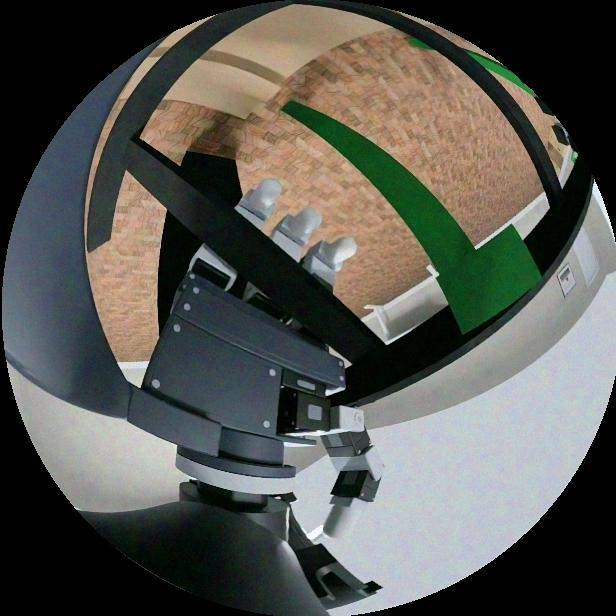

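>>> move --arm4 '{"target": [0.737, -0.162, 0.757, -0.19, 0.6811, -0.6811, -0.19], "speed": 0.05}'

>>> move --arm4 '{"target": [0.825, -0.162, 0.757, -0.19, 0.6811, -0.6811, -0.19], "speed": 0.08}' --cameras '["arm4_cam_wrist"]'

Scene clock: 426.17 s.
Joint torques (N m): arm1=[-0.79 -22.42 2.35 -1.33 -0.49 0.08] | arm2=[-1.2 -20.89 9.48 2.54 1.97 -0.28] | arm3=[-1.49 -25.64 6.16 2.74 -2.26 0.39] | arm4=[-1.55 -9.11 2.37 -0.06 0.74 -0.08]
Motor temperatures (°C): arm1=[24 26 23 26 27 22] | arm2=[26 32 34 21 30 22] | arm3=[21 33 29 23 27 22] | arm4=[23 24 29 22 24 23]
Heat: arm1: hottest joint5_rad 27 °C; arm2: hottest joint3_rad 34 °C; arm3: hottest joint2_rad 33 °C; arm4: hottest joint3_rad 29 °C.
move: arm4 done
Joint velocities: within noise
arm1, arm2, arm3: as last shown
arm4.joint_positions: joint1_rad=+0.376 joint2_rad=+1.925 joint3_rad=+0.707 joint4_rad=-0.591 joint5_rad=+0.485 joint6_rad=+0.513 hand_index_mcp=+0.755 hand_index_abd=-0.002 hand_index_pip=+0.436 hand_index_dip=-0.779 hand_middle_mcp=+0.755 hand_middle_abd=-0.001 hand_middle_pip=+0.437 hand_middle_dip=-0.778 hand_ring_mcp=+0.755 hand_ring_abd=+0.001 hand_ring_pip=+0.437 hand_ring_dip=-0.778 hand_thumb_cmc=+0.714 hand_thumb_axl=+0.678 hand_thumb_mcp=+0.899 hand_thumb_ipl=+0.799 hand_current_limit=+0.750 hand_speed=-0.600
arm4.joint_status: not commanded
arm4.hand_state: goal,goal,goal,goal,goal,goal,goal,goal,goal,goal,goal,goal,goal,goal,goal,goal
arm4.index_mcp_current_ma: 4
arm4.index_abd_current_ma: -7
arm4.index_pip_current_ma: 8
arm4.index_dip_current_ma: 12
arm4.middle_mcp_current_ma: 5
arm4.middle_abd_current_ma: -3
arm4.middle_pip_current_ma: 9
arm4.middle_dip_current_ma: 14
arm4.ring_mcp_current_ma: 4
arm4.ring_abd_current_ma: 2
arm4.ring_pip_current_ma: 11
arm4.ring_dip_current_ma: 13
arm4.thumb_cmc_current_ma: 0
arm4.thumb_axl_current_ma: -1
arm4.thumb_mcp_current_ma: -4
arm4.thumb_ipl_current_ma: -4
arm4.hand_goal_index_mcp: 0.754
arm4.hand_goal_index_abd: 0.000
arm4.hand_goal_index_pip: 0.434
arm4.hand_goal_index_dip: -0.782
arm4.hand_goal_middle_mcp: 0.754
arm4.hand_goal_middle_abd: 0.000
arm4.hand_goal_middle_pip: 0.434
arm4.hand_goal_middle_dip: -0.782
arm4.hand_goal_ring_mcp: 0.754
arm4.hand_goal_ring_abd: 0.000
arm4.hand_goal_ring_pip: 0.434
arm4.hand_goal_ring_dip: -0.782
arm4.hand_goal_thumb_cmc: 0.714
arm4.hand_goal_thumb_axl: 0.678
arm4.hand_goal_thumb_mcp: 0.900
arm4.hand_goal_thumb_ipl: 0.800
arm4.hand: x=+0.7369 y=-0.1666 z=+0.7593 quat_wxyz=(-0.187, +0.680, -0.682, -0.191) (m; scene frame)
arm4.hand_target: x=+0.7370 y=-0.1621 z=+0.7570 quat_wxyz=(-0.190, +0.681, -0.681, -0.190) (m; scene frame)
arm4.hand_status: done (0.005 m and 0.4 deg from the pose sent, 0.011 m and 0.1 deg at the start)
pictures: none

Scene clock: 428.10 s.
Joint torques (N m): arm1=[-0.79 -22.42 2.35 -1.33 -0.51 0.08] | arm2=[-1.2 -20.89 9.44 2.5 1.97 -0.27] | arm3=[-1.44 -25.64 6.17 2.74 -2.26 0.39] | arm4=[-0.38 -8.76 -0.18 -0.66 0.5 0.25]
Motor temperatures (°C): arm1=[24 26 23 26 27 22] | arm2=[26 32 34 21 30 22] | arm3=[21 34 29 23 27 22] | arm4=[23 24 29 22 24 23]
Heat: arm1: hottest joint5_rad 27 °C; arm2: hottest joint3_rad 34 °C; arm3: hottest joint2_rad 34 °C; arm4: hottest joint3_rad 29 °C.
move: arm4 done
Joint velocities: within noise
arm1, arm2, arm3: as last shown
arm1.hand: x=-0.6745 y=-0.2522 z=+0.5769 quat_wxyz=(-0.024, +0.004, +1.000, +0.001) (m; scene frame)
arm1.hand_target: x=-0.6526 y=-0.2496 z=+0.6163 quat_wxyz=(+0.001, +0.000, +1.000, +0.000) (m; scene frame)
arm2.joint_positions: joint1_rad=+0.497 joint2_rad=+1.966 joint3_rad=+0.869 joint4_rad=+0.154 joint5_rad=+0.227 joint6_rad=+1.848 hand_index_mcp=+0.847 hand_index_abd=+0.004 hand_index_pip=+0.530 hand_index_dip=-0.681 hand_middle_mcp=+0.797 hand_middle_abd=+0.006 hand_middle_pip=+0.478 hand_middle_dip=-0.743 hand_ring_mcp=+0.770 hand_ring_abd=+0.004 hand_ring_pip=+0.445 hand_ring_dip=-0.778 hand_thumb_cmc=+0.714 hand_thumb_axl=+0.677 hand_thumb_mcp=+0.895 hand_thumb_ipl=+0.798 hand_current_limit=+0.750 hand_speed=-0.600
arm3.hand_target: x=+0.3165 y=-0.1276 z=+0.8808 quat_wxyz=(+0.292, -0.646, +0.642, +0.292) (m; scene frame)
arm4.joint_positions: joint1_rad=+0.506 joint2_rad=+1.880 joint3_rad=+0.523 joint4_rad=-0.514 joint5_rad=+0.451 joint6_rad=+0.632 hand_index_mcp=+0.755 hand_index_abd=-0.002 hand_index_pip=+0.436 hand_index_dip=-0.779 hand_middle_mcp=+0.755 hand_middle_abd=-0.001 hand_middle_pip=+0.437 hand_middle_dip=-0.778 hand_ring_mcp=+0.755 hand_ring_abd=+0.001 hand_ring_pip=+0.437 hand_ring_dip=-0.778 hand_thumb_cmc=+0.709 hand_thumb_axl=+0.679 hand_thumb_mcp=+0.901 hand_thumb_ipl=+0.799 hand_current_limit=+0.750 hand_speed=-0.600
arm4.joint_status: not commanded
arm4.hand_state: goal,goal,goal,goal,goal,goal,goal,goal,goal,goal,goal,goal,goal,goal,goal,goal
arm4.index_mcp_current_ma: 3
arm4.index_abd_current_ma: -7
arm4.index_pip_current_ma: 8
arm4.index_dip_current_ma: 12
arm4.middle_mcp_current_ma: 3
arm4.middle_abd_current_ma: -3
arm4.middle_pip_current_ma: 9
arm4.middle_dip_current_ma: 14
arm4.ring_mcp_current_ma: 3
arm4.ring_abd_current_ma: 2
arm4.ring_pip_current_ma: 10
arm4.ring_dip_current_ma: 13
arm4.thumb_cmc_current_ma: -17
arm4.thumb_axl_current_ma: 3
arm4.thumb_mcp_current_ma: 7
arm4.thumb_ipl_current_ma: -4
arm4.hand_goal_index_mcp: 0.754
arm4.hand_goal_index_abd: 0.000
arm4.hand_goal_index_pip: 0.434
arm4.hand_goal_index_dip: -0.782
arm4.hand_goal_middle_mcp: 0.754
arm4.hand_goal_middle_abd: 0.000
arm4.hand_goal_middle_pip: 0.434
arm4.hand_goal_middle_dip: -0.782
arm4.hand_goal_ring_mcp: 0.754
arm4.hand_goal_ring_abd: 0.000
arm4.hand_goal_ring_pip: 0.434
arm4.hand_goal_ring_dip: -0.782
arm4.hand_goal_thumb_cmc: 0.714
arm4.hand_goal_thumb_axl: 0.678
arm4.hand_goal_thumb_mcp: 0.900
arm4.hand_goal_thumb_ipl: 0.800
arm4.hand: x=+0.8167 y=-0.1672 z=+0.7541 quat_wxyz=(-0.189, +0.688, -0.675, -0.189) (m; scene frame)
arm4.hand_target: x=+0.8249 y=-0.1619 z=+0.7567 quat_wxyz=(-0.190, +0.681, -0.681, -0.190) (m; scene frame)
arm4.hand_status: done (0.010 m and 1.0 deg from the pose sent, 0.088 m and 0.3 deg at the start)
pictures: arm4_cam_wrist
camera_calibration:
arm4_cam_wrist: T_world_to_cam=[[-0.654846, 0.661911, 0.364761, 0.408505], [0.508822, 0.0292632, 0.860374, -1.10277], [0.558817, 0.749011, -0.355958, 0.0616477], [0, 0, 0, 1]] pos_world=[0.79417, -0.284299, 0.821728]

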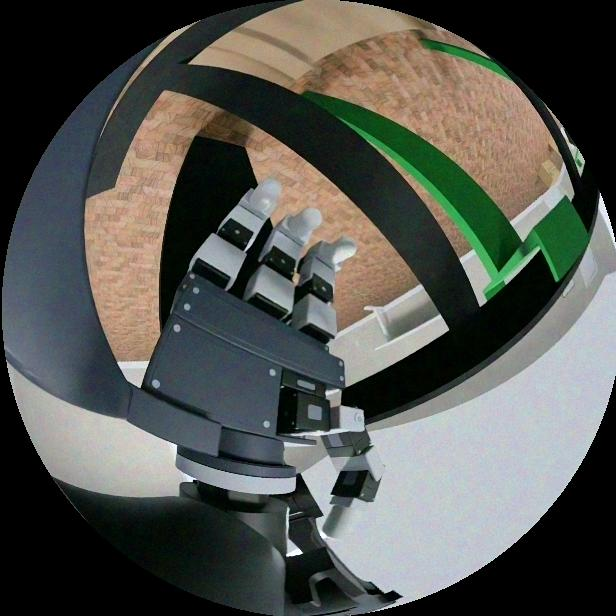

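>>> move --arm4 '{"target": [0.835, -0.24, 0.835, -0.19, 0.6811, -0.6811, -0.19], "speed": 0.1}'

>>> move --arm4 '{"target": [0.82, -0.30, 0.91, -0.13, 0.695, -0.695, -0.13], "speed": 0.1}' --cameras '["arm4_cam_wrist"]'

Scene clock: 430.30 s.
Joint torques (N m): arm1=[-0.79 -22.42 2.36 -1.33 -0.51 0.08] | arm2=[-1.14 -20.84 9.5 2.52 1.97 -0.29] | arm3=[-1.49 -25.7 6.16 2.74 -2.26 0.39] | arm4=[0.62 -8.64 5.46 -1.57 0.34 0.15]
Motor temperatures (°C): arm1=[24 26 23 26 27 22] | arm2=[26 32 34 21 30 22] | arm3=[21 34 29 23 27 22] | arm4=[23 24 29 22 24 23]
Heat: arm1: hottest joint5_rad 27 °C; arm2: hottest joint3_rad 34 °C; arm3: hottest joint2_rad 34 °C; arm4: hottest joint3_rad 29 °C.
move: arm4 off_target
Joint velocities: within noise
arm1.joint_positions: joint1_rad=-0.354 joint2_rad=+2.363 joint3_rad=+1.133 joint4_rad=-0.388 joint5_rad=+0.002 joint6_rad=-1.830 hand_index_mcp=+0.755 hand_index_abd=+0.001 hand_index_pip=+0.440 hand_index_dip=-0.772 hand_middle_mcp=+0.778 hand_middle_abd=+0.011 hand_middle_pip=+0.457 hand_middle_dip=-0.740 hand_ring_mcp=+0.799 hand_ring_abd=+0.014 hand_ring_pip=+0.477 hand_ring_dip=-0.703 hand_thumb_cmc=+0.714 hand_thumb_axl=+0.677 hand_thumb_mcp=-0.276 hand_thumb_ipl=-0.314 hand_current_limit=+0.750 hand_speed=-0.600
arm1.joint_status: not commanded
arm1.hand_state: goal,goal,goal,goal,blocked,goal,blocked,blocked,blocked,goal,blocked,blocked,goal,goal,goal,goal
arm1.index_mcp_current_ma: 0
arm1.index_abd_current_ma: 0
arm1.index_pip_current_ma: 3
arm1.index_dip_current_ma: 6
arm1.middle_mcp_current_ma: 27
arm1.middle_abd_current_ma: 6
arm1.middle_pip_current_ma: 23
arm1.middle_dip_current_ma: 63
arm1.ring_mcp_current_ma: 75
arm1.ring_abd_current_ma: 9
arm1.ring_pip_current_ma: 65
arm1.ring_dip_current_ma: 169
arm1.thumb_cmc_current_ma: 0
arm1.thumb_axl_current_ma: 0
arm1.thumb_mcp_current_ma: 0
arm1.thumb_ipl_current_ma: 1
arm1.hand_goal_index_mcp: 0.754
arm1.hand_goal_index_abd: 0.000
arm1.hand_goal_index_pip: 0.434
arm1.hand_goal_index_dip: -0.782
arm1.hand_goal_middle_mcp: 0.754
arm1.hand_goal_middle_abd: 0.000
arm1.hand_goal_middle_pip: 0.434
arm1.hand_goal_middle_dip: -0.782
arm1.hand_goal_ring_mcp: 0.754
arm1.hand_goal_ring_abd: 0.000
arm1.hand_goal_ring_pip: 0.434
arm1.hand_goal_ring_dip: -0.782
arm1.hand_goal_thumb_cmc: 0.714
arm1.hand_goal_thumb_axl: 0.678
arm1.hand_goal_thumb_mcp: -0.276
arm1.hand_goal_thumb_ipl: -0.316
arm1.hand: x=-0.6745 y=-0.2522 z=+0.5769 quat_wxyz=(-0.024, +0.004, +1.000, +0.001) (m; scene frame)
arm1.hand_target: x=-0.6526 y=-0.2496 z=+0.6163 quat_wxyz=(+0.001, +0.000, +1.000, +0.000) (m; scene frame)
arm1.hand_status: not commanded
arm2, arm3: as last shown
arm4.joint_positions: joint1_rad=+0.741 joint2_rad=+1.680 joint3_rad=+0.617 joint4_rad=-0.940 joint5_rad=+0.366 joint6_rad=+0.890 hand_index_mcp=+0.755 hand_index_abd=-0.002 hand_index_pip=+0.436 hand_index_dip=-0.779 hand_middle_mcp=+0.755 hand_middle_abd=-0.001 hand_middle_pip=+0.437 hand_middle_dip=-0.778 hand_ring_mcp=+0.755 hand_ring_abd=+0.001 hand_ring_pip=+0.437 hand_ring_dip=-0.778 hand_thumb_cmc=+0.712 hand_thumb_axl=+0.679 hand_thumb_mcp=+0.901 hand_thumb_ipl=+0.799 hand_current_limit=+0.750 hand_speed=-0.600
arm4.joint_status: not commanded
arm4.hand_state: goal,goal,goal,goal,goal,goal,goal,goal,goal,goal,goal,goal,goal,goal,goal,goal
arm4.index_mcp_current_ma: 3
arm4.index_abd_current_ma: -7
arm4.index_pip_current_ma: 8
arm4.index_dip_current_ma: 12
arm4.middle_mcp_current_ma: 3
arm4.middle_abd_current_ma: -3
arm4.middle_pip_current_ma: 9
arm4.middle_dip_current_ma: 14
arm4.ring_mcp_current_ma: 3
arm4.ring_abd_current_ma: 2
arm4.ring_pip_current_ma: 10
arm4.ring_dip_current_ma: 13
arm4.thumb_cmc_current_ma: -9
arm4.thumb_axl_current_ma: 3
arm4.thumb_mcp_current_ma: 7
arm4.thumb_ipl_current_ma: -4
arm4.hand_goal_index_mcp: 0.754
arm4.hand_goal_index_abd: 0.000
arm4.hand_goal_index_pip: 0.434
arm4.hand_goal_index_dip: -0.782
arm4.hand_goal_middle_mcp: 0.754
arm4.hand_goal_middle_abd: 0.000
arm4.hand_goal_middle_pip: 0.434
arm4.hand_goal_middle_dip: -0.782
arm4.hand_goal_ring_mcp: 0.754
arm4.hand_goal_ring_abd: 0.000
arm4.hand_goal_ring_pip: 0.434
arm4.hand_goal_ring_dip: -0.782
arm4.hand_goal_thumb_cmc: 0.714
arm4.hand_goal_thumb_axl: 0.678
arm4.hand_goal_thumb_mcp: 0.900
arm4.hand_goal_thumb_ipl: 0.800
arm4.hand: x=+0.8422 y=-0.2281 z=+0.8270 quat_wxyz=(-0.204, +0.682, -0.676, -0.189) (m; scene frame)
arm4.hand_target: x=+0.8351 y=-0.2398 z=+0.8349 quat_wxyz=(-0.190, +0.681, -0.681, -0.190) (m; scene frame)
arm4.hand_status: off_target (0.016 m and 1.8 deg from the pose sent, 0.110 m and 1.0 deg at the start)
pictures: none

Scene clock: 432.00 s.
Joint torques (N m): arm1=[-0.79 -22.42 2.35 -1.33 -0.51 0.08] | arm2=[-1.2 -20.95 9.46 2.54 1.97 -0.28] | arm3=[-1.44 -25.7 6.17 2.74 -2.26 0.39] | arm4=[0.97 -8.18 8.96 -1.29 0.24 0.15]
Motor temperatures (°C): arm1=[24 26 23 26 27 22] | arm2=[26 32 34 21 30 22] | arm3=[21 34 29 23 27 22] | arm4=[23 24 29 22 24 23]
Heat: arm1: hottest joint5_rad 27 °C; arm2: hottest joint3_rad 34 °C; arm3: hottest joint2_rad 34 °C; arm4: hottest joint3_rad 29 °C.
move: arm4 off_target
Joint velocities: within noise
arm1, arm2, arm3: as last shown
arm4.joint_positions: joint1_rad=+0.780 joint2_rad=+1.492 joint3_rad=+0.750 joint4_rad=-1.143 joint5_rad=+0.245 joint6_rad=+0.890 hand_index_mcp=+0.755 hand_index_abd=-0.002 hand_index_pip=+0.436 hand_index_dip=-0.779 hand_middle_mcp=+0.755 hand_middle_abd=-0.001 hand_middle_pip=+0.437 hand_middle_dip=-0.778 hand_ring_mcp=+0.755 hand_ring_abd=+0.001 hand_ring_pip=+0.437 hand_ring_dip=-0.778 hand_thumb_cmc=+0.712 hand_thumb_axl=+0.679 hand_thumb_mcp=+0.901 hand_thumb_ipl=+0.799 hand_current_limit=+0.750 hand_speed=-0.600
arm4.joint_status: not commanded
arm4.hand_state: goal,goal,goal,goal,goal,goal,goal,goal,goal,goal,goal,goal,goal,goal,goal,goal
arm4.index_mcp_current_ma: 3
arm4.index_abd_current_ma: -7
arm4.index_pip_current_ma: 8
arm4.index_dip_current_ma: 12
arm4.middle_mcp_current_ma: 3
arm4.middle_abd_current_ma: -3
arm4.middle_pip_current_ma: 9
arm4.middle_dip_current_ma: 14
arm4.ring_mcp_current_ma: 3
arm4.ring_abd_current_ma: 2
arm4.ring_pip_current_ma: 10
arm4.ring_dip_current_ma: 13
arm4.thumb_cmc_current_ma: -9
arm4.thumb_axl_current_ma: 3
arm4.thumb_mcp_current_ma: 7
arm4.thumb_ipl_current_ma: -4
arm4.hand_goal_index_mcp: 0.754
arm4.hand_goal_index_abd: 0.000
arm4.hand_goal_index_pip: 0.434
arm4.hand_goal_index_dip: -0.782
arm4.hand_goal_middle_mcp: 0.754
arm4.hand_goal_middle_abd: 0.000
arm4.hand_goal_middle_pip: 0.434
arm4.hand_goal_middle_dip: -0.782
arm4.hand_goal_ring_mcp: 0.754
arm4.hand_goal_ring_abd: 0.000
arm4.hand_goal_ring_pip: 0.434
arm4.hand_goal_ring_dip: -0.782
arm4.hand_goal_thumb_cmc: 0.714
arm4.hand_goal_thumb_axl: 0.678
arm4.hand_goal_thumb_mcp: 0.900
arm4.hand_goal_thumb_ipl: 0.800
arm4.hand: x=+0.8287 y=-0.2840 z=+0.8965 quat_wxyz=(-0.150, +0.694, -0.692, -0.131) (m; scene frame)
arm4.hand_target: x=+0.8202 y=-0.2996 z=+0.9100 quat_wxyz=(-0.130, +0.695, -0.695, -0.130) (m; scene frame)
arm4.hand_status: off_target (0.023 m and 2.3 deg from the pose sent, 0.112 m and 11.2 deg at the start)
pictures: arm4_cam_wrist
camera_calibration:
arm4_cam_wrist: T_world_to_cam=[[-0.647156, 0.719523, 0.251943, 0.552957], [0.490647, 0.140164, 0.860011, -1.18109], [0.583484, 0.680177, -0.44374, 0.231766], [0, 0, 0, 1]] pos_world=[0.802118, -0.38996, 0.979283]

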